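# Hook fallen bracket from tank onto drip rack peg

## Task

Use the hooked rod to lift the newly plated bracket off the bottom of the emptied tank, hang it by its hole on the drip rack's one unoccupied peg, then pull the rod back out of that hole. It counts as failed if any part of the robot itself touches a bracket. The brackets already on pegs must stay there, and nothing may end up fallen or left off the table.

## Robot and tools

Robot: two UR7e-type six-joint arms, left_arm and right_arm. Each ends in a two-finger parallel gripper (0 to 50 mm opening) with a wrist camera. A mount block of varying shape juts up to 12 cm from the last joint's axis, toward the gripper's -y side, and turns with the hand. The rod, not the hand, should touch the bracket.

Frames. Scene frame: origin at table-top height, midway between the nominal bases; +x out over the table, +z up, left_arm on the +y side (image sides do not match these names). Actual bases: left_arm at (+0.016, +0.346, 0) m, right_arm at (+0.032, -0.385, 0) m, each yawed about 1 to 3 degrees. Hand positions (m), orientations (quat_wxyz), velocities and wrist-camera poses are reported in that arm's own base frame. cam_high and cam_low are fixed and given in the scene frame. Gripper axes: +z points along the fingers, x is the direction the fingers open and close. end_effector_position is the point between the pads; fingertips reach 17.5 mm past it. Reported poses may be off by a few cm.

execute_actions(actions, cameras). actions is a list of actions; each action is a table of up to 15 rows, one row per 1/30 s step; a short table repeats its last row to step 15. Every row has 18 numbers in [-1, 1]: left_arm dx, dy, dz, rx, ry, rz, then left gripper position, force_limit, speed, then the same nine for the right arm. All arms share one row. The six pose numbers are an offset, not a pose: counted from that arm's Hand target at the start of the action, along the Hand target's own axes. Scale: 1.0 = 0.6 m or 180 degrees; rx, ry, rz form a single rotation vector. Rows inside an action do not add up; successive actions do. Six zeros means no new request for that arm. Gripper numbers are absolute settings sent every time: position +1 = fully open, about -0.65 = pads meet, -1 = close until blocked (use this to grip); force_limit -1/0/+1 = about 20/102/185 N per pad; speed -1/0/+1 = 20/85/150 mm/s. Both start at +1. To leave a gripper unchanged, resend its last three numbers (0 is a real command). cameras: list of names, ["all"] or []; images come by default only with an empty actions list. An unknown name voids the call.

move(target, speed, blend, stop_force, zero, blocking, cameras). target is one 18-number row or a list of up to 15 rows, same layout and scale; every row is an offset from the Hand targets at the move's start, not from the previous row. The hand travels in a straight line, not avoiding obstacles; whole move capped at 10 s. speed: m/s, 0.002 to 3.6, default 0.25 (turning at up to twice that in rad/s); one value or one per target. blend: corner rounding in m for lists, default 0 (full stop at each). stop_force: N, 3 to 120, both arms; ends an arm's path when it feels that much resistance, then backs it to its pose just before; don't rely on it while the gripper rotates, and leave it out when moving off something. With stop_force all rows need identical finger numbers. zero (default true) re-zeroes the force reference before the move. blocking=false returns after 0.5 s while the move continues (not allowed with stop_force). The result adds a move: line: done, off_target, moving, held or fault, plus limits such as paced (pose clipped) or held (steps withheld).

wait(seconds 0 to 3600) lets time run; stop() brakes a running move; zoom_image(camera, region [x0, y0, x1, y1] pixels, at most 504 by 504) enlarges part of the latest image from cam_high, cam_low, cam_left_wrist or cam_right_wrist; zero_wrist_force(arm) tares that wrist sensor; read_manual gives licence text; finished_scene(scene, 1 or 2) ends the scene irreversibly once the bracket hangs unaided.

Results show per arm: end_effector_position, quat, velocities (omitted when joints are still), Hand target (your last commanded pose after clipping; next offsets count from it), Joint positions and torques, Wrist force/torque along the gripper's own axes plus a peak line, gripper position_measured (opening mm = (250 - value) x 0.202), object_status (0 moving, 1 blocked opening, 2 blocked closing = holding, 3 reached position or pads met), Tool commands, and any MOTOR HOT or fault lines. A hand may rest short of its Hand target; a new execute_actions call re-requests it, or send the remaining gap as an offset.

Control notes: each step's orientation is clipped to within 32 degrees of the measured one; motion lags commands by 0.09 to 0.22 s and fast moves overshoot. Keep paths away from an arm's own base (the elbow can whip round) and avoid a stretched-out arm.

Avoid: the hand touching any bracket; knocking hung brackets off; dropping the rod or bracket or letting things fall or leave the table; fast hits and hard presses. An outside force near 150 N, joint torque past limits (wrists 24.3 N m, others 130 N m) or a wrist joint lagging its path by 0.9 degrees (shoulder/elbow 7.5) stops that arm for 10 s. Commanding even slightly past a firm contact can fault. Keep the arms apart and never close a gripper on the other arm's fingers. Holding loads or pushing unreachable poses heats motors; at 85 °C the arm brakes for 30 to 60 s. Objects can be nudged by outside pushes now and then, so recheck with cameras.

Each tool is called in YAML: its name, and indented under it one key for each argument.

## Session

execute_actions:
  actions: []

zoom_image:
  camera: "cam_high"
  region: [300, 100, 740, 400]

Scene clock: 0.00 s.
left_arm: end_effector_position=(+0.6795, -0.1269, +0.1954) position_measured=3 object_status=3 end_effector_quat_wxyz=(-0.043, +0.988, +0.119, -0.084) | right_arm: end_effector_position=(+0.6697, -0.1279, +0.1329) position_measured=4 object_status=3 end_effector_quat_wxyz=(+0.385, +0.832, +0.394, +0.057)
Joint positions: left_arm=[-0.377 -0.972 1.087 -1.498 -1.575 0.955] | right_arm=[3.426 -1.982 -1.913 -0.518 0.817 0.851]
Joint velocities: within noise
Joint torques (N m): no reading
Wrist force (N): no reading
Wrist torque (N m): no reading
Wrist force, peak (N): no reading
Hand target: left_arm +0.6795, -0.1269, +0.1954; -0.043, +0.988, +0.119, -0.084 | right_arm +0.6697, -0.1279, +0.1329; +0.385, +0.832, +0.394, +0.057
Tool commands: left_gripper/position=+1.0 left_gripper/force_limit=+1.0 left_gripper/speed=+1.0 right_gripper/position=+0.992157 right_gripper/force_limit=+1.0 right_gripper/speed=+1.0
camera_calibration:
cam_left_wrist: T_world_to_cam=[[0.95755, 0.25652, -0.1315, -0.58627], [0.28045, -0.9345, 0.21921, -0.33132], [-0.06665, -0.24678, -0.96678, 0.33601]] pos_world=[0.6767, -0.07631, 0.32038]
cam_right_wrist: T_world_to_cam=[[0.69659, 0.68772, -0.20446, -0.34208], [0.42571, -0.16679, 0.88936, -0.40604], [0.57753, -0.70655, -0.40896, -0.29862]] pos_world=[0.5836, -0.04346, 0.16905]

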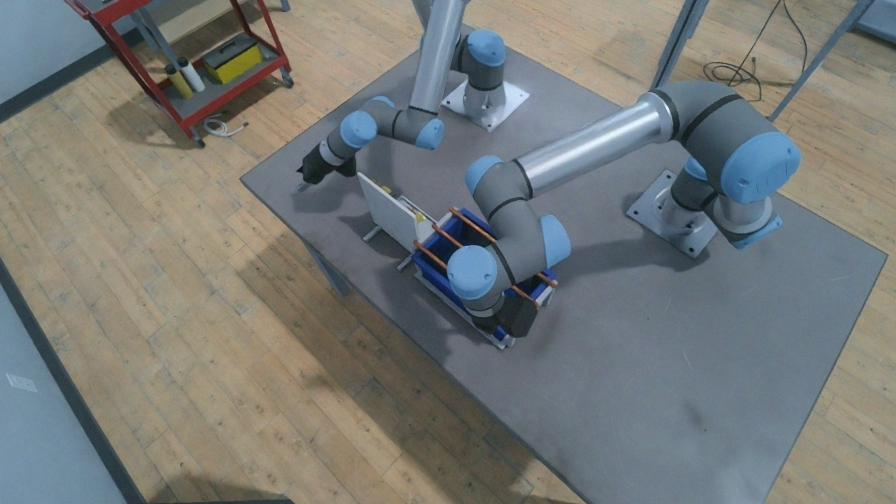

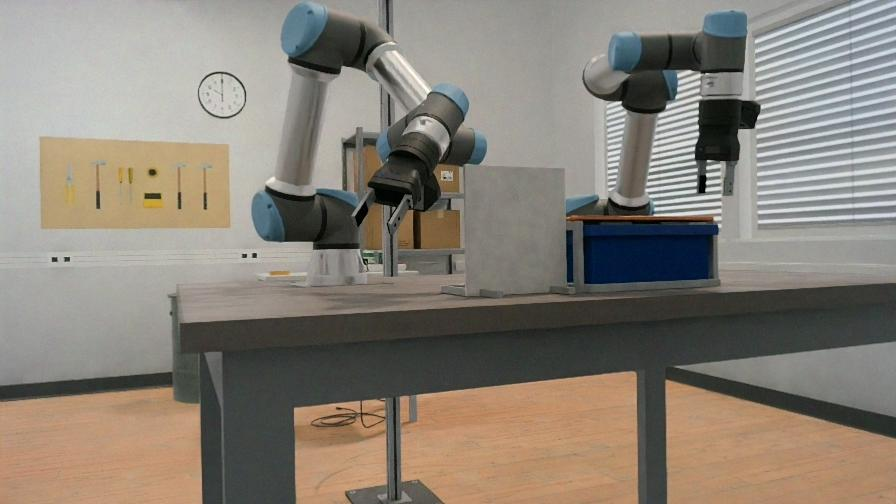

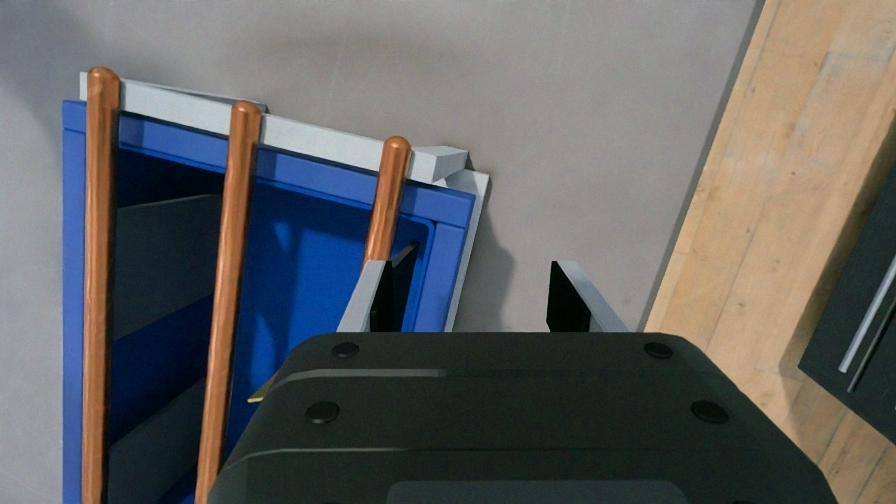

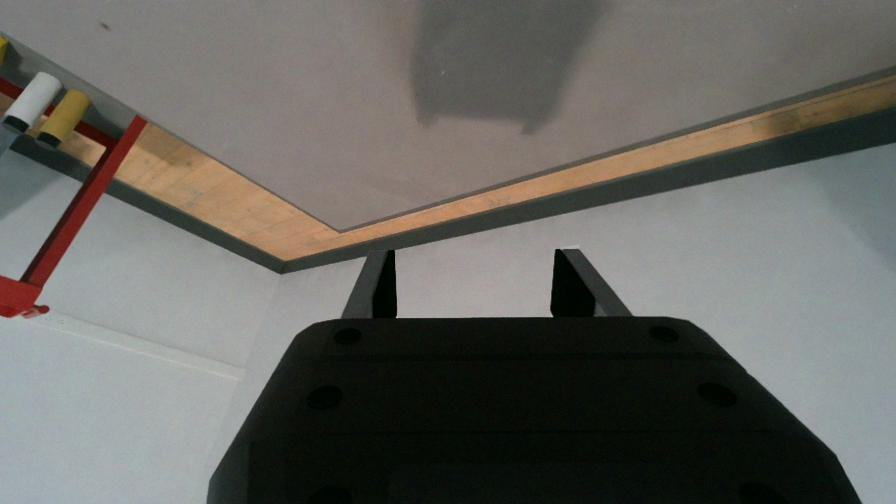

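Scaled by 1.145 from the camera's image (finer frame: 1280x720).

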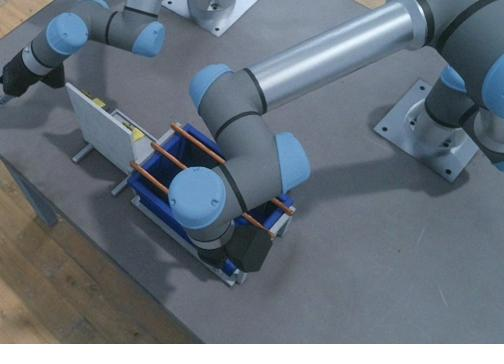

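move:
  target: [-0.4453,-0.1605,-0.3438,-0.0275,0.0537,0.076,1,1,1,-0.3315,-0.1005,-0.406,0,0,0,1,1,1]
  speed: 0.35
  cameras: ["all"]

zoom_image:
  camera: "cam_high"
  region: [340, 150, 600, 370]

Scene clock: 36.63 s.
left_arm: end_effector_position=(+0.4380, -0.1116, +0.4495) position_measured=3 object_status=3 end_effector_quat_wxyz=(+0.000, +1.000, +0.000, +0.000) | right_arm: end_effector_position=(+0.4000, -0.0982, +0.3028) position_measured=3 object_status=3 end_effector_quat_wxyz=(+0.386, +0.832, +0.395, +0.057) end_effector_velocity=(-0.001, -0.001, -0.001) end_effector_angular_velocity=(-0.002, +0.003, -0.004)
Joint positions: left_arm=[-0.549 -1.666 1.347 -1.253 -1.571 1.022] | right_arm=[3.787 -1.03 -2.208 -1.532 0.772 1.355]
Joint velocities: left_arm=[within noise] | right_arm=[0 0.001 -0.001 -0.008 0 0.006]
Joint torques (N m): left_arm=[-2.21 -34.47 -22.29 -1.25 -0.01 1.59] | right_arm=[4.54 13.65 15.44 0.95 -1.71 1.68]
Wrist force (N): left_arm=[0.3 -0.3 -0.4] | right_arm=[-0.3 -0.6 -0.3]
Wrist torque (N m): left_arm=[-0.11 0.02 -0.08] | right_arm=[-0.13 0.05 0.03]
Wrist force, peak (N): left_arm=[-2.7 -0.7 -3.3] | right_arm=[-2.6 -1.0 -2.8]
Hand target: left_arm +0.4379, -0.1116, +0.4496; +0.000, +1.000, +0.000, +0.000 | right_arm +0.3999, -0.0982, +0.3028; +0.385, +0.832, +0.394, +0.057
Off the commanded pose: left_arm 0.000 m, 0 deg | right_arm 0.000 m, 0 deg.
move: done
cam_left_wrist: T_world_to_cam=[[0.9996, 0.01644, 0.023, -0.44013], [0.00807, -0.94554, 0.3254, -0.23461], [0.02709, -0.32509, -0.9453, 0.50988]] pos_world=[0.42803, -0.04884, 0.56845]
cam_right_wrist: T_world_to_cam=[[0.6965, 0.68778, -0.20456, -0.13981], [0.42573, -0.1666, 0.88938, -0.43748], [0.57762, -0.70654, -0.40885, -0.05242]] pos_world=[0.3139, -0.01376, 0.33905]

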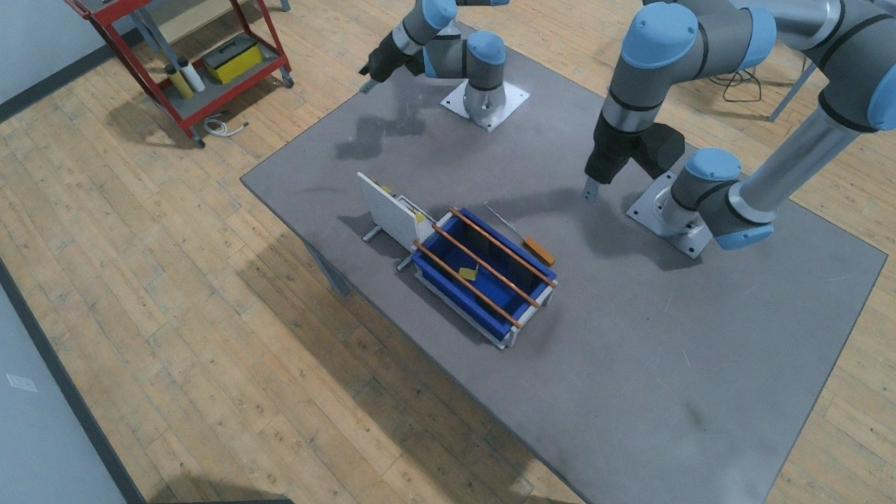

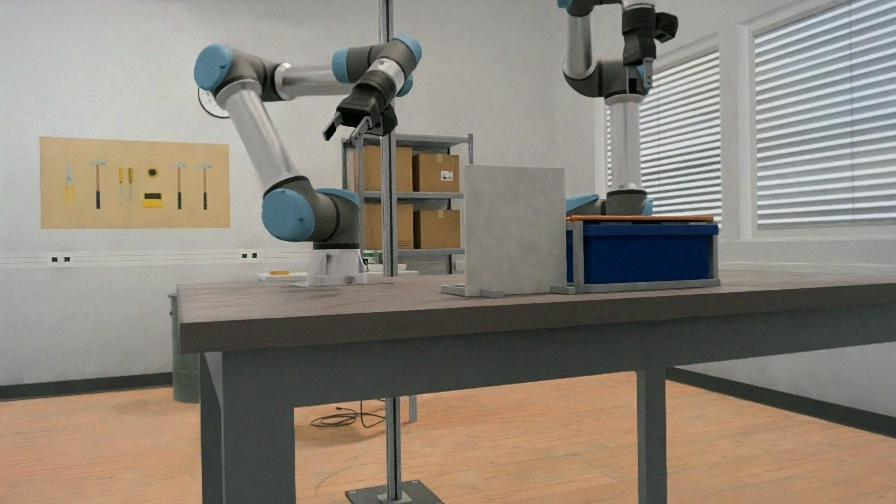

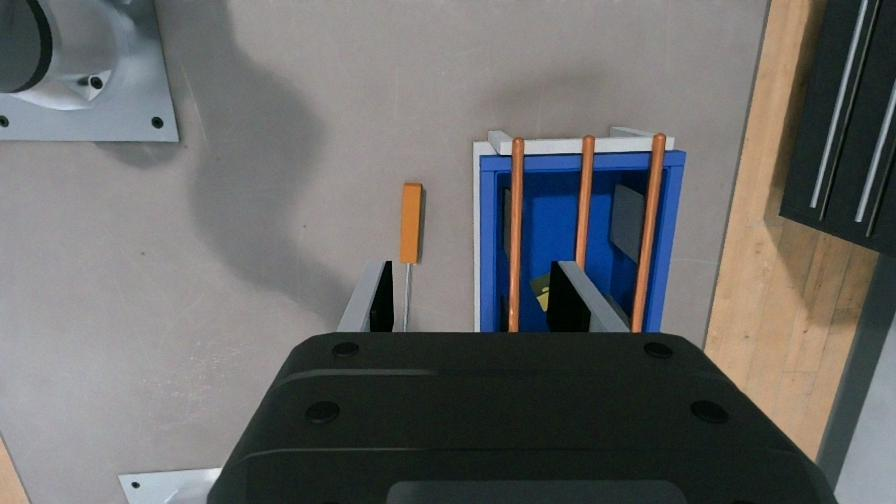

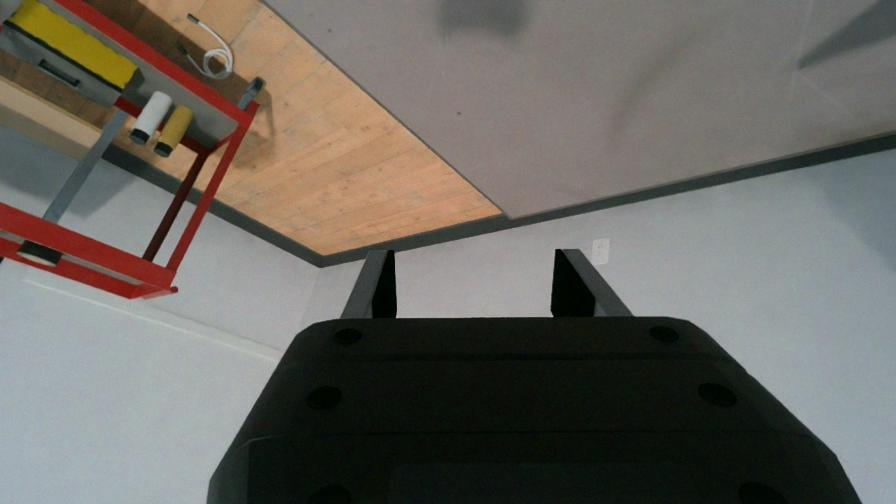

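Scaled by 1.938 from the camera's image (finer frame: 1280x720).

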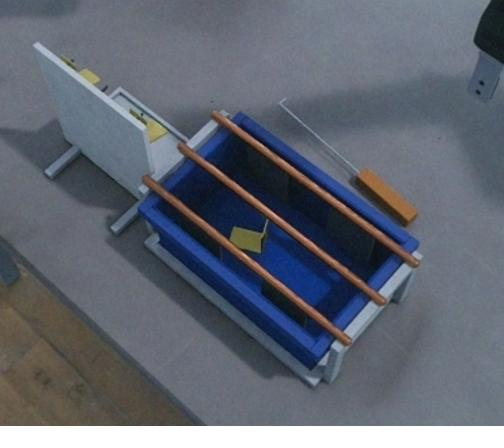

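move:
  target: [0.22,0.314,0.2558,0.114,0,0,1,1,1,0.3215,-0.211,-0.0588,0.4994,0.2502,0.6518,1,1,1]
  speed: 0.4
  cameras: ["cam_left_wrist","cam_right_wrist"]

zoom_image:
  camera: "cam_left_wrist"
  region: [380, 170, 560, 320]

zoom_image:
  camera: "cam_right_wrist"
  region: [300, 60, 700, 300]

Scene clock: 132.00 s.
left_arm: end_effector_position=(+0.5699, -0.3002, +0.2963) position_measured=3 object_status=3 end_effector_quat_wxyz=(-0.178, +0.984, +0.000, +0.000) | right_arm: end_effector_position=(+0.4399, +0.1075, +0.2001) position_measured=3 object_status=3 end_effector_quat_wxyz=(-0.541, +0.678, -0.387, +0.311) end_effector_velocity=(+0.000, +0.000, +0.002) end_effector_angular_velocity=(+0.004, -0.005, -0.002)
Joint positions: left_arm=[-0.796 -1.107 1.052 -1.255 -1.322 0.743] | right_arm=[3.691 -1.983 -2.764 1.383 1.553 3.144]
Joint velocities: left_arm=[within noise] | right_arm=[0.001 -0.001 0 0.007 -0.002 0.002]
Joint torques (N m): left_arm=[8.51 -58.77 -21.68 -3.66 -2.01 1.73] | right_arm=[3.25 8.21 12.55 4.97 -1.73 1.87]
Wrist force (N): left_arm=[0.5 -0.4 -0.4] | right_arm=[0.9 0.4 0.0]
Wrist torque (N m): left_arm=[0.05 -0.02 0.05] | right_arm=[0.16 0.09 0.53]
Wrist force, peak (N): left_arm=[0.0 -1.1 -0.9] | right_arm=[1.3 0.1 0.4]
Hand target: left_arm +0.5699, -0.3002, +0.2963; -0.178, +0.984, +0.000, +0.000 | right_arm +0.4399, +0.1075, +0.2000; -0.541, +0.678, -0.388, +0.311
Off the commanded pose: left_arm 0.000 m, 0 deg | right_arm 0.000 m, 0 deg.
move: done
cam_left_wrist: T_world_to_cam=[[0.99959, 0.00744, 0.0276, -0.56946], [0.00817, -0.99961, -0.02663, -0.27612], [0.02739, 0.02685, -0.99926, 0.42163]] pos_world=[0.55993, -0.2831, 0.42969]
cam_right_wrist: T_world_to_cam=[[0.51142, -0.85916, -0.0169, -0.11995], [-0.47808, -0.26813, -0.83639, 0.425], [0.71406, 0.43583, -0.54788, -0.12719]] pos_world=[0.35535, 0.06633, 0.28375]

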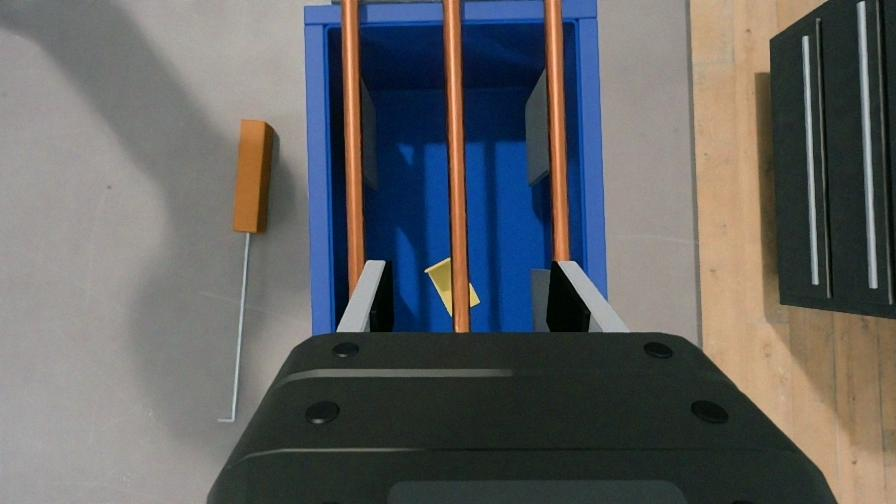

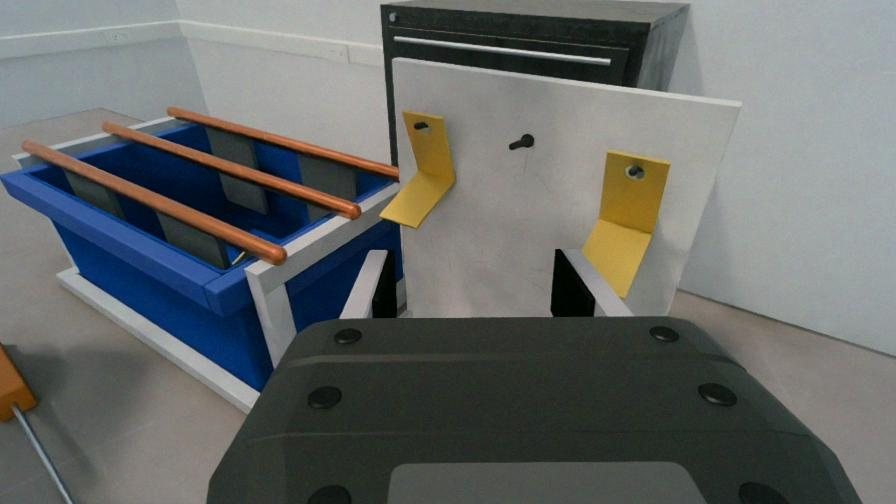

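Scaled by 2.800 from the camera's image (finer frame: 1280x720).

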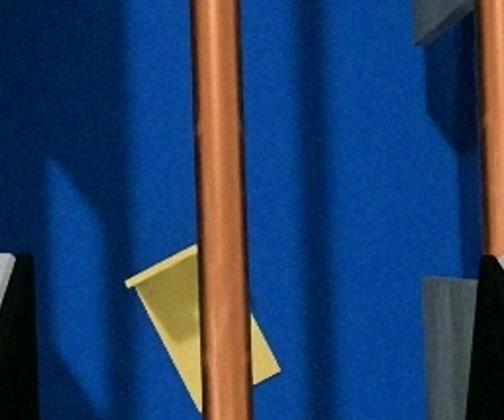

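Scaled by 1.260 from the camera's image (finer frame: 1280x720).

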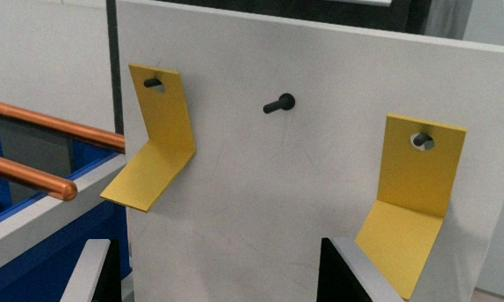

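move:
  target:
    - [-0.2922,-0.0822,0.202,-0.1139,0.0029,0.0161,1,1,1,0,0,0,0,0,0,1,1,1]
    - [-0.2922,-0.0005,0.4207,-0.1139,0.0029,0.0161,1,1,1,0,0,0,0,0,0,1,1,1]
  speed: 0.35
  blend: [0.03,0]
  cameras: ["cam_left_wrist"]

Scene clock: 187.73 s.
left_arm: end_effector_position=(+0.3949, -0.2114, +0.0599) position_measured=3 object_status=3 end_effector_quat_wxyz=(+0.000, +1.000, -0.026, +0.001) | right_arm: end_effector_position=(+0.4399, +0.1075, +0.2000) position_measured=3 object_status=3 end_effector_quat_wxyz=(-0.541, +0.678, -0.388, +0.311)
Joint positions: left_arm=[-0.794 -1.476 2.224 -2.319 -1.57 0.829] | right_arm=[3.691 -1.983 -2.764 1.383 1.552 3.144]
Joint torques (N m): left_arm=[7.59 -12.49 -14.42 -4.36 -2.52 1.04] | right_arm=[-4.48 31.94 12.24 0.97 2.2 0.36]
Wrist force (N): left_arm=[0.2 -0.3 -0.1] | right_arm=[0.6 0.1 0.2]
Wrist torque (N m): left_arm=[-0.14 0.00 -0.13] | right_arm=[0.12 0.14 0.53]
Wrist force, peak (N): left_arm=[3.6 1.6 -2.9] | right_arm=[1.2 0.4 0.1]
Hand target: left_arm +0.3948, -0.2114, +0.0598; +0.000, +1.000, -0.026, +0.000 | right_arm +0.4399, +0.1075, +0.2000; -0.541, +0.678, -0.388, +0.311
Off the commanded pose: left_arm 0.000 m, 0 deg | right_arm 0.000 m, 0 deg.
move: done
cam_left_wrist: T_world_to_cam=[[0.99912, -0.03485, 0.02324, -0.39719], [-0.04052, -0.9447, 0.32542, -0.18254], [0.01061, -0.32607, -0.94529, 0.11671]] pos_world=[0.38821, -0.14823, 0.17895]

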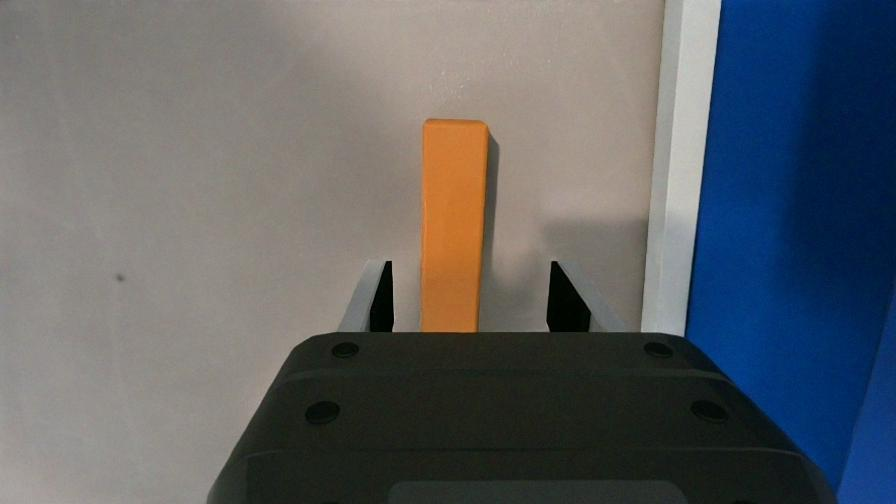

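move:
  target: [-0.0055,0.005,0.0667,0,0,0,1,1,1,0,0,0,0,0,0,1,1,1]
  speed: 0.03
  stop_force: 8

execute_actions:
  actions:
    - [[0,0,0,0,0,0,-1,-0.3,-0.3,0,0,0,0,0,0,1,1,1]]
    - [[0,0,0,0,0,0,-1,-0.3,-0.3,0,0,0,0,0,0,1,1,1]]

Scene clock: 207.17 s.
left_arm: end_effector_position=(+0.3914, -0.2142, +0.0198) position_measured=3 object_status=3 end_effector_quat_wxyz=(+0.000, +1.000, -0.026, +0.000) | right_arm: end_effector_position=(+0.4399, +0.1075, +0.2000) position_measured=3 object_status=3 end_effector_quat_wxyz=(-0.541, +0.678, -0.388, +0.311)
Joint positions: left_arm=[-0.804 -1.392 2.271 -2.45 -1.57 0.818] | right_arm=[3.691 -1.983 -2.764 1.383 1.552 3.144]
Joint torques (N m): left_arm=[7.58 -39.13 -28.18 -3.45 -0.82 1.26] | right_arm=[-4.96 32.99 11.73 0.93 2.16 -0.86]
Wrist force (N): left_arm=[0.7 -0.2 0.1] | right_arm=[0.9 -0.2 -0.1]
Wrist torque (N m): left_arm=[-0.13 -0.09 -0.08] | right_arm=[0.07 0.09 0.52]
Wrist force, peak (N): left_arm=[0.8 -0.3 -0.2] | right_arm=[1.3 0.2 -0.2]
Hand target: left_arm +0.3914, -0.2142, +0.0198; +0.000, +1.000, -0.026, +0.000 | right_arm +0.4399, +0.1075, +0.2000; -0.541, +0.678, -0.388, +0.311
Off the commanded pose: left_arm 0.000 m, 0 deg | right_arm 0.000 m, 0 deg.
move: done

Scene clock: 208.37 s.
left_arm: end_effector_position=(+0.3914, -0.2142, +0.0198) position_measured=145 object_status=2 end_effector_quat_wxyz=(+0.000, +1.000, -0.026, +0.000) | right_arm: end_effector_position=(+0.4399, +0.1075, +0.2000) position_measured=3 object_status=3 end_effector_quat_wxyz=(-0.541, +0.678, -0.388, +0.311)
Joint positions: left_arm=[-0.804 -1.392 2.271 -2.45 -1.57 0.818] | right_arm=[3.691 -1.983 -2.764 1.383 1.552 3.144]
Joint torques (N m): left_arm=[7.05 -38.12 -27.03 -4.23 0.46 1.35] | right_arm=[-5.06 32.09 10.47 1.05 2.08 -1.01]
Wrist force (N): left_arm=[0.3 -0.2 -0.2] | right_arm=[1.1 0.4 -0.1]
Wrist torque (N m): left_arm=[-0.14 -0.02 -0.08] | right_arm=[0.17 0.07 0.52]
Wrist force, peak (N): left_arm=[0.7 -0.2 -0.3] | right_arm=[1.3 0.1 0.3]
Hand target: left_arm +0.3914, -0.2142, +0.0198; +0.000, +1.000, -0.026, +0.000 | right_arm +0.4399, +0.1075, +0.2000; -0.541, +0.678, -0.388, +0.311
Off the commanded pose: left_arm 0.000 m, 0 deg | right_arm 0.000 m, 0 deg.

move:
  target:
    - [0,0,-0.567,0,0,0,-1,-0.3,-0.3,-0.033,-0.2798,-0.1217,0,0,0,1,1,1]
    - [0.4353,0.1052,-0.6283,0.3573,0.2597,0.3384,-1,-0.3,-0.3,-0.033,-0.2798,-0.1217,-0.4445,0.2309,0.5483,1,1,1]
    - [0.4353,0.1052,-0.6283,0.3573,0.2597,0.3384,-1,-0.3,-0.3,-0.0683,-0.2468,0.3538,-0.4445,0.2309,0.5483,1,1,1]
  speed: 0.35
  blend: [0.03,0.03,0]
  cameras: ["cam_high","cam_low","cam_right_wrist"]

zoom_image:
  camera: "cam_right_wrist"
  region: [340, 50, 540, 300]

Scene clock: 264.23 s.
left_arm: end_effector_position=(+0.6487, -0.2907, +0.3970) position_measured=145 object_status=2 end_effector_quat_wxyz=(-0.483, +0.629, -0.483, +0.371) | right_arm: end_effector_position=(+0.6257, +0.2644, +0.2976) position_measured=3 object_status=3 end_effector_quat_wxyz=(-0.060, -0.213, +0.939, +0.265)
Joint positions: left_arm=[-0.967 -1.295 1.787 -2.961 -0.427 2.513] | right_arm=[3.539 -2.046 -1.143 -1.553 2.12 4.655]
Joint torques (N m): left_arm=[-7.35 -49.73 -33.99 -4.09 3.93 1.68] | right_arm=[-5.04 33.64 34.78 4.66 0.32 0.84]
Wrist force (N): left_arm=[0.6 0.5 -1.3] | right_arm=[0.3 -0.5 0.1]
Wrist torque (N m): left_arm=[0.75 0.25 0.16] | right_arm=[-0.04 -0.06 0.15]
Wrist force, peak (N): left_arm=[0.5 -0.3 4.2] | right_arm=[3.1 -1.2 -1.4]
Hand target: left_arm +0.6487, -0.2907, +0.3970; -0.483, +0.629, -0.483, +0.371 | right_arm +0.6258, +0.2644, +0.2976; -0.060, -0.213, +0.939, +0.265
Off the commanded pose: left_arm 0.000 m, 0 deg | right_arm 0.000 m, 0 deg.
move: done
cam_right_wrist: T_world_to_cam=[[-0.91041, -0.4137, 0.001, 0.68802], [-0.25406, 0.56102, 0.78785, -0.2054], [-0.32649, 0.71702, -0.61586, 0.32217]] pos_world=[0.67939, 0.16886, 0.35955]

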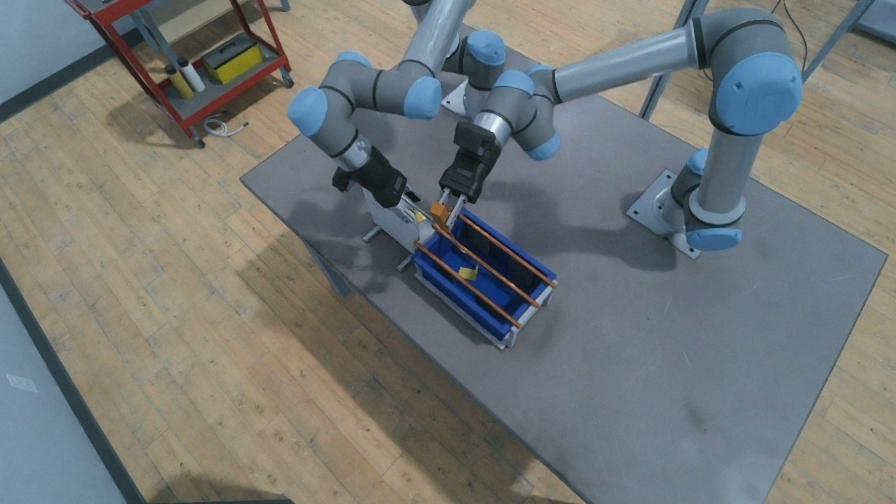

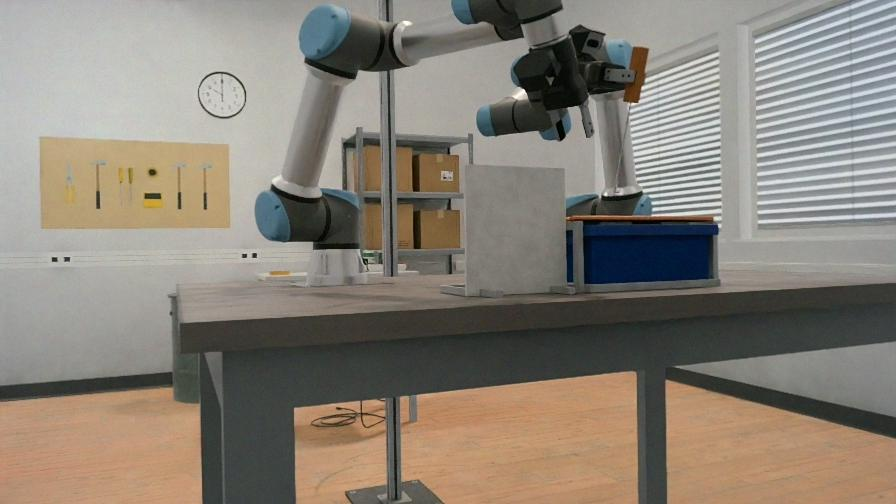

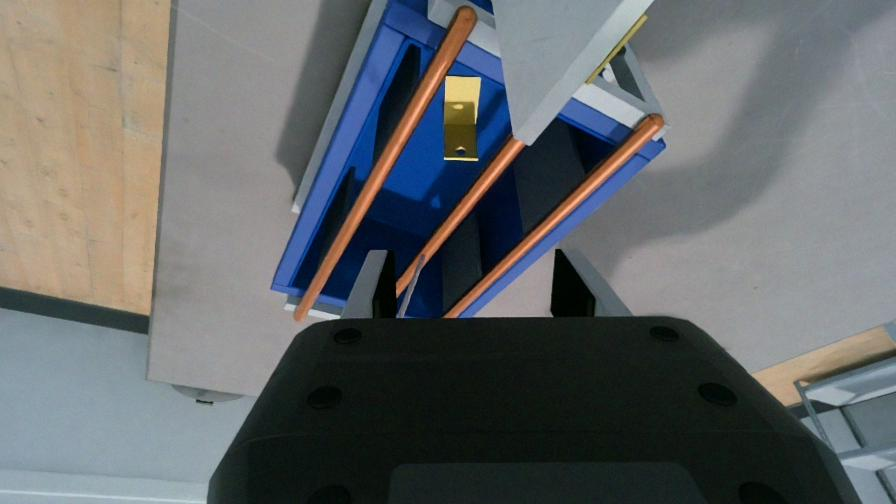

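Scaled by 2.016 from the camera's image (finer frame: 1280x720).

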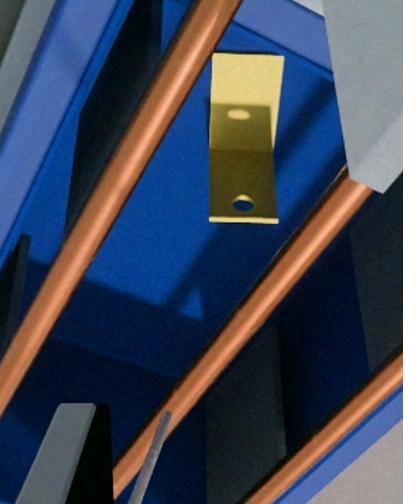

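move:
  target: [-0.015,0.2308,0.0013,0,0,0,-1,-0.3,-0.3,0,0,0,0,0,0,1,1,1]
  speed: 0.1
  stop_force: 8
  cameras: ["cam_right_wrist"]

zoom_image:
  camera: "cam_right_wrist"
  region: [420, 60, 500, 180]

Scene clock: 285.97 s.
left_arm: end_effector_position=(+0.6126, -0.2911, +0.2630) position_measured=145 object_status=2 end_effector_quat_wxyz=(-0.483, +0.629, -0.483, +0.371) | right_arm: end_effector_position=(+0.6258, +0.2644, +0.2976) position_measured=3 object_status=3 end_effector_quat_wxyz=(-0.060, -0.213, +0.939, +0.265)
Joint positions: left_arm=[-1.027 -1.163 2.013 -3.226 -0.381 2.413] | right_arm=[3.539 -2.046 -1.143 -1.553 2.12 4.655]
Joint torques (N m): left_arm=[8.45 -49.43 -26.68 -4.07 -0.97 -1.26] | right_arm=[-8.3 34.26 34.64 1.28 -0.86 1.44]
Wrist force (N): left_arm=[0.6 0.4 -1.2] | right_arm=[0.3 0.0 0.0]
Wrist torque (N m): left_arm=[0.74 0.26 0.15] | right_arm=[0.03 -0.03 0.15]
Wrist force, peak (N): left_arm=[0.7 2.3 -1.2] | right_arm=[0.4 -0.3 -0.7]
Hand target: left_arm +0.6126, -0.2911, +0.2630; -0.483, +0.629, -0.483, +0.371 | right_arm +0.6258, +0.2644, +0.2976; -0.060, -0.213, +0.939, +0.265
Off the commanded pose: left_arm 0.000 m, 0 deg | right_arm 0.000 m, 0 deg.
move: done
cam_right_wrist: T_world_to_cam=[[-0.91045, -0.41362, 0.00104, 0.68811], [-0.25404, 0.56117, 0.78775, -0.2053], [-0.32641, 0.71695, -0.61599, 0.32214]] pos_world=[0.67949, 0.16886, 0.35945]

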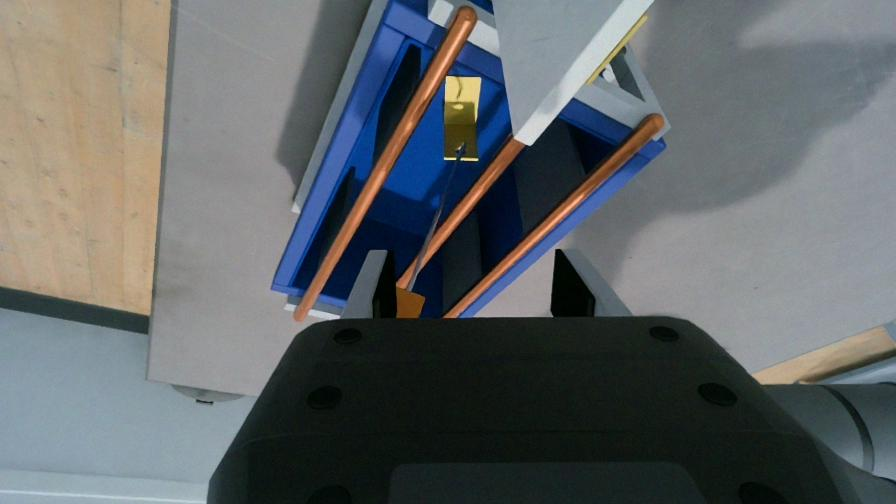

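Scaled by 4.200 from the camera's image (finer frame: 1280x720).

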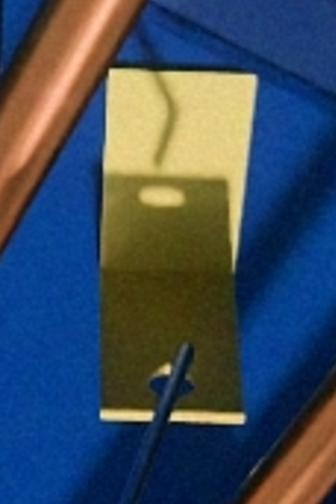

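move:
  target: [0,0.0133,0.0018,0,0,0,-1,-0.3,-0.3,0,0,0,0,0,0,1,1,1]
  speed: 0.03
  stop_force: 5
  cameras: ["cam_right_wrist"]

zoom_image:
  camera: "cam_right_wrist"
  region: [430, 70, 490, 170]

Scene clock: 303.30 s.
left_arm: end_effector_position=(+0.6116, -0.2914, +0.2550) position_measured=145 object_status=2 end_effector_quat_wxyz=(-0.483, +0.629, -0.483, +0.371) | right_arm: end_effector_position=(+0.6258, +0.2644, +0.2976) position_measured=3 object_status=3 end_effector_quat_wxyz=(-0.060, -0.213, +0.939, +0.265)
Joint positions: left_arm=[-1.029 -1.149 2.02 -3.244 -0.38 2.409] | right_arm=[3.539 -2.046 -1.143 -1.553 2.12 4.655]
Joint torques (N m): left_arm=[4.64 -50.3 -28.59 -1.1 1.78 1.3] | right_arm=[-8.04 34.25 35.2 1.24 -1.09 1.18]
Wrist force (N): left_arm=[0.7 0.3 -1.2] | right_arm=[0.3 -0.3 -0.2]
Wrist torque (N m): left_arm=[0.73 0.24 0.21] | right_arm=[-0.02 -0.03 0.15]
Wrist force, peak (N): left_arm=[0.9 1.0 -1.0] | right_arm=[0.6 -0.6 -0.3]
Hand target: left_arm +0.6116, -0.2914, +0.2550; -0.483, +0.629, -0.483, +0.371 | right_arm +0.6258, +0.2644, +0.2976; -0.060, -0.213, +0.939, +0.265
Off the commanded pose: left_arm 0.000 m, 0 deg | right_arm 0.000 m, 0 deg.
move: done
cam_right_wrist: T_world_to_cam=[[-0.91045, -0.41362, 0.00104, 0.68811], [-0.25404, 0.56117, 0.78775, -0.2053], [-0.32641, 0.71695, -0.61599, 0.32214]] pos_world=[0.67949, 0.16886, 0.35945]

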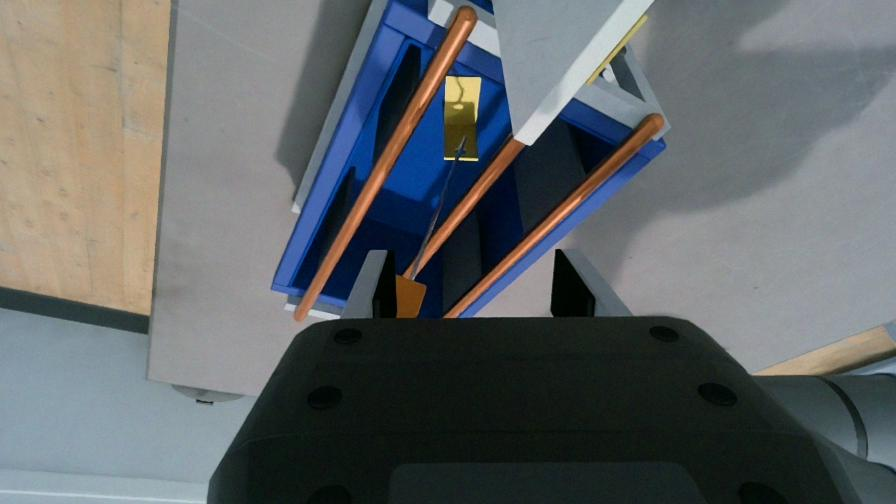

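Scaled by 5.040 from the camera's image (finer frame: 1280x720).

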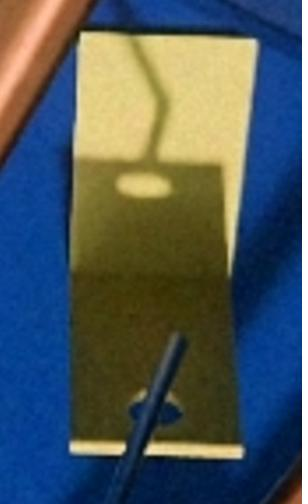

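move:
  target: [-0.0192,0,0,0,0,0,-1,-0.3,-0.3,0,0,0,0,0,0,1,1,1]
  speed: 0.02
  stop_force: 4
  cameras: ["cam_right_wrist"]

zoom_image:
  camera: "cam_right_wrist"
  region: [430, 70, 490, 170]

Scene clock: 371.20 s.
left_arm: end_effector_position=(+0.6086, -0.2803, +0.2550) position_measured=145 object_status=2 end_effector_quat_wxyz=(-0.483, +0.629, -0.483, +0.371) | right_arm: end_effector_position=(+0.6258, +0.2644, +0.2976) position_measured=3 object_status=3 end_effector_quat_wxyz=(-0.060, -0.213, +0.939, +0.265)
Joint positions: left_arm=[-1.023 -1.163 2.047 -3.268 -0.385 2.421] | right_arm=[3.539 -2.046 -1.143 -1.553 2.12 4.655]
Joint torques (N m): left_arm=[-7.1 -23.6 -28.04 -1.13 4.03 -1.67] | right_arm=[-7.25 34.45 35.16 1.34 -0.9 0.9]
Wrist force (N): left_arm=[0.8 0.6 -0.9] | right_arm=[0.3 -0.3 0.1]
Wrist torque (N m): left_arm=[0.77 0.23 0.11] | right_arm=[-0.02 -0.04 0.15]
Wrist force, peak (N): left_arm=[1.0 0.4 -1.2] | right_arm=[0.7 -0.4 -0.5]
Hand target: left_arm +0.6086, -0.2803, +0.2550; -0.483, +0.629, -0.483, +0.371 | right_arm +0.6258, +0.2644, +0.2976; -0.060, -0.213, +0.939, +0.265
Off the commanded pose: left_arm 0.000 m, 0 deg | right_arm 0.000 m, 0 deg.
move: done
cam_right_wrist: T_world_to_cam=[[-0.91045, -0.41362, 0.00104, 0.68811], [-0.25404, 0.56117, 0.78775, -0.2053], [-0.32641, 0.71695, -0.61599, 0.32214]] pos_world=[0.67949, 0.16886, 0.35945]

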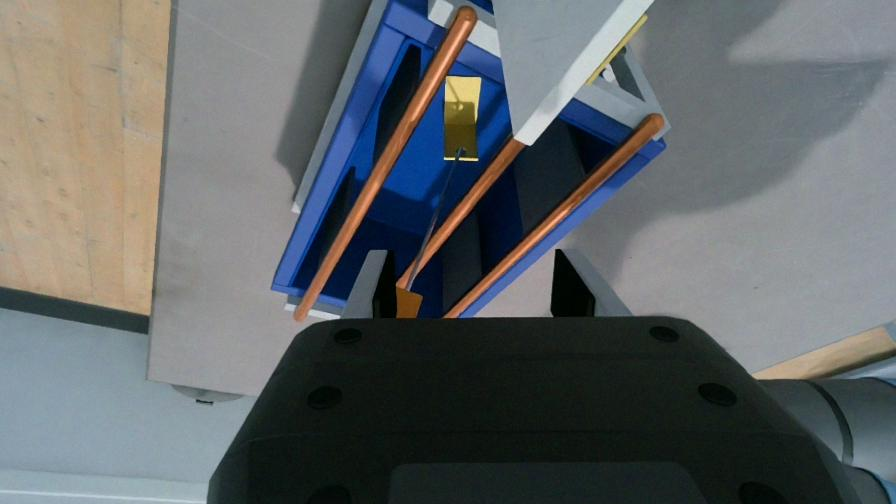

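Scaled by 5.040 from the camera's image (finer frame: 1280x720).

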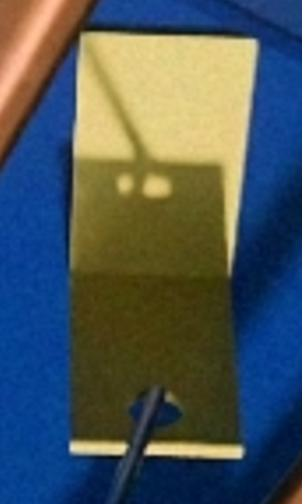

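move:
  target: [0,-0.0193,-0.0052,0,0,0,-1,-0.3,-0.3,0,0,0,0,0,0,1,1,1]
  speed: 0.03
  cameras: ["cam_right_wrist"]

zoom_image:
  camera: "cam_right_wrist"
  region: [400, 60, 520, 220]

Scene clock: 376.90 s.
left_arm: end_effector_position=(+0.6086, -0.2803, +0.2672) position_measured=145 object_status=2 end_effector_quat_wxyz=(-0.483, +0.629, -0.483, +0.371) end_effector_velocity=(+0.000, +0.000, -0.001) end_effector_angular_velocity=(-0.003, -0.002, +0.001) | right_arm: end_effector_position=(+0.6258, +0.2644, +0.2976) position_measured=3 object_status=3 end_effector_quat_wxyz=(-0.060, -0.213, +0.939, +0.265)
Joint positions: left_arm=[-1.023 -1.188 2.04 -3.236 -0.385 2.421] | right_arm=[3.539 -2.046 -1.143 -1.553 2.12 4.655]
Joint velocities: left_arm=[0.001 0.002 0 -0.005 0 -0.001] | right_arm=[within noise]
Joint torques (N m): left_arm=[-7.18 -23.73 -15.08 -4.19 4.09 -2] | right_arm=[-8.12 34.09 34.38 1.32 -0.9 0.57]
Wrist force (N): left_arm=[0.7 1.2 -0.9] | right_arm=[0.2 -0.3 0.0]
Wrist torque (N m): left_arm=[0.83 0.24 0.11] | right_arm=[-0.01 -0.03 0.15]
Wrist force, peak (N): left_arm=[1.0 1.3 -1.0] | right_arm=[0.5 -0.5 -0.3]
Hand target: left_arm +0.6086, -0.2803, +0.2670; -0.483, +0.629, -0.483, +0.371 | right_arm +0.6258, +0.2644, +0.2976; -0.060, -0.213, +0.939, +0.265
Off the commanded pose: left_arm 0.000 m, 0 deg | right_arm 0.000 m, 0 deg.
move: done
cam_right_wrist: T_world_to_cam=[[-0.91045, -0.41362, 0.00104, 0.68811], [-0.25404, 0.56117, 0.78775, -0.2053], [-0.32641, 0.71695, -0.61599, 0.32214]] pos_world=[0.67949, 0.16886, 0.35945]

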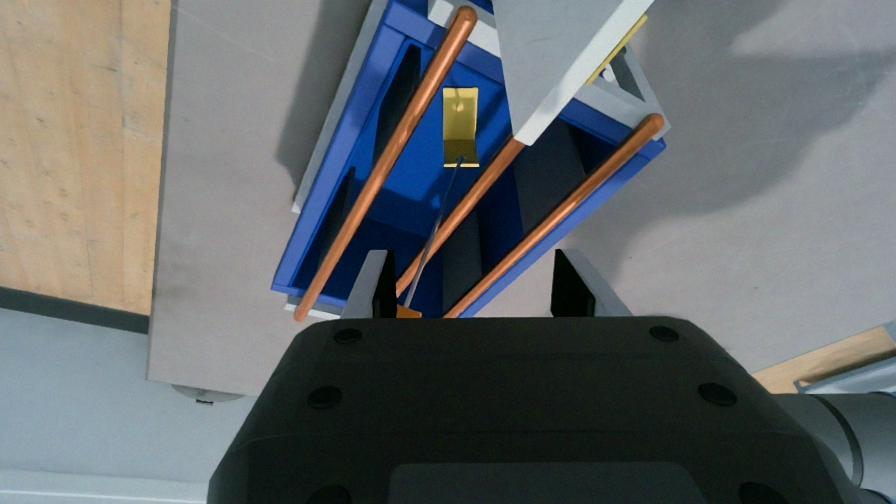

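Scaled by 3.150 from the camera's image (finer frame: 1280x720).

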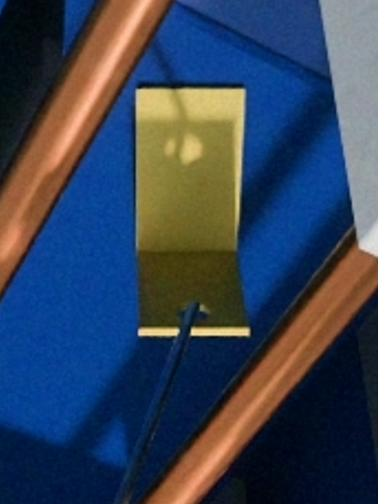

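move:
  target: [0.0611,-0.0302,-0.0095,0,0,0.0556,-1,-0.3,-0.3,0,0,0,0,0,0,1,1,1]
  speed: 0.04
  cameras: ["cam_right_wrist","cam_low"]

zoom_image:
  camera: "cam_right_wrist"
  region: [400, 60, 520, 220]

Scene clock: 385.60 s.
left_arm: end_effector_position=(+0.6173, -0.3160, +0.2860) position_measured=145 object_status=2 end_effector_quat_wxyz=(-0.514, +0.585, -0.536, +0.327) end_effector_velocity=(+0.000, +0.001, -0.001) end_effector_angular_velocity=(-0.006, -0.002, +0.002) | right_arm: end_effector_position=(+0.6258, +0.2644, +0.2976) position_measured=3 object_status=3 end_effector_quat_wxyz=(-0.060, -0.213, +0.939, +0.265)
Joint positions: left_arm=[-1.044 -1.175 1.94 -3.111 -0.369 2.555] | right_arm=[3.539 -2.046 -1.143 -1.553 2.12 4.655]
Joint velocities: left_arm=[0 0.001 0.003 -0.005 0 -0.005] | right_arm=[within noise]
Joint torques (N m): left_arm=[-0.04 -34.58 -13.17 -4.1 3.54 -1.88] | right_arm=[-7.77 34.43 35.2 1.2 -0.84 0.31]
Wrist force (N): left_arm=[0.6 1.3 3.4] | right_arm=[0.3 -0.1 -0.2]
Wrist torque (N m): left_arm=[1.60 0.30 0.10] | right_arm=[0.01 -0.03 0.14]
Wrist force, peak (N): left_arm=[1.3 3.7 3.6] | right_arm=[0.3 -0.7 -0.2]
Hand target: left_arm +0.6173, -0.3159, +0.2860; -0.514, +0.585, -0.536, +0.327 | right_arm +0.6258, +0.2644, +0.2976; -0.060, -0.213, +0.939, +0.265
Off the commanded pose: left_arm 0.000 m, 0 deg | right_arm 0.000 m, 0 deg.
move: done
cam_right_wrist: T_world_to_cam=[[-0.91045, -0.41362, 0.00104, 0.68811], [-0.25404, 0.56117, 0.78775, -0.2053], [-0.32641, 0.71695, -0.61599, 0.32214]] pos_world=[0.67949, 0.16886, 0.35945]
Images, in order (width x height): cam_low 896x504, cam_right_wrist 896x504.

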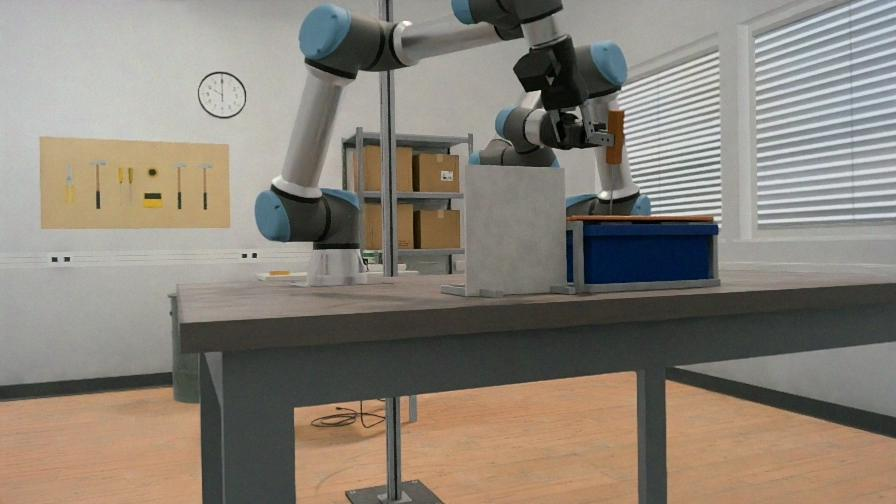

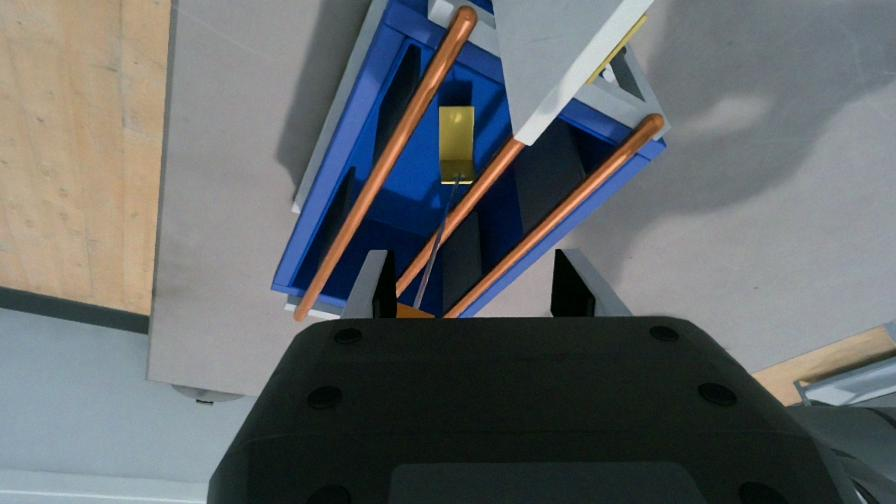

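Scaled by 3.150 from the camera's image (finer frame: 1280x720).

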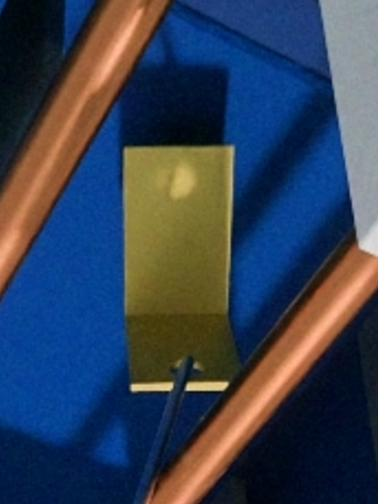

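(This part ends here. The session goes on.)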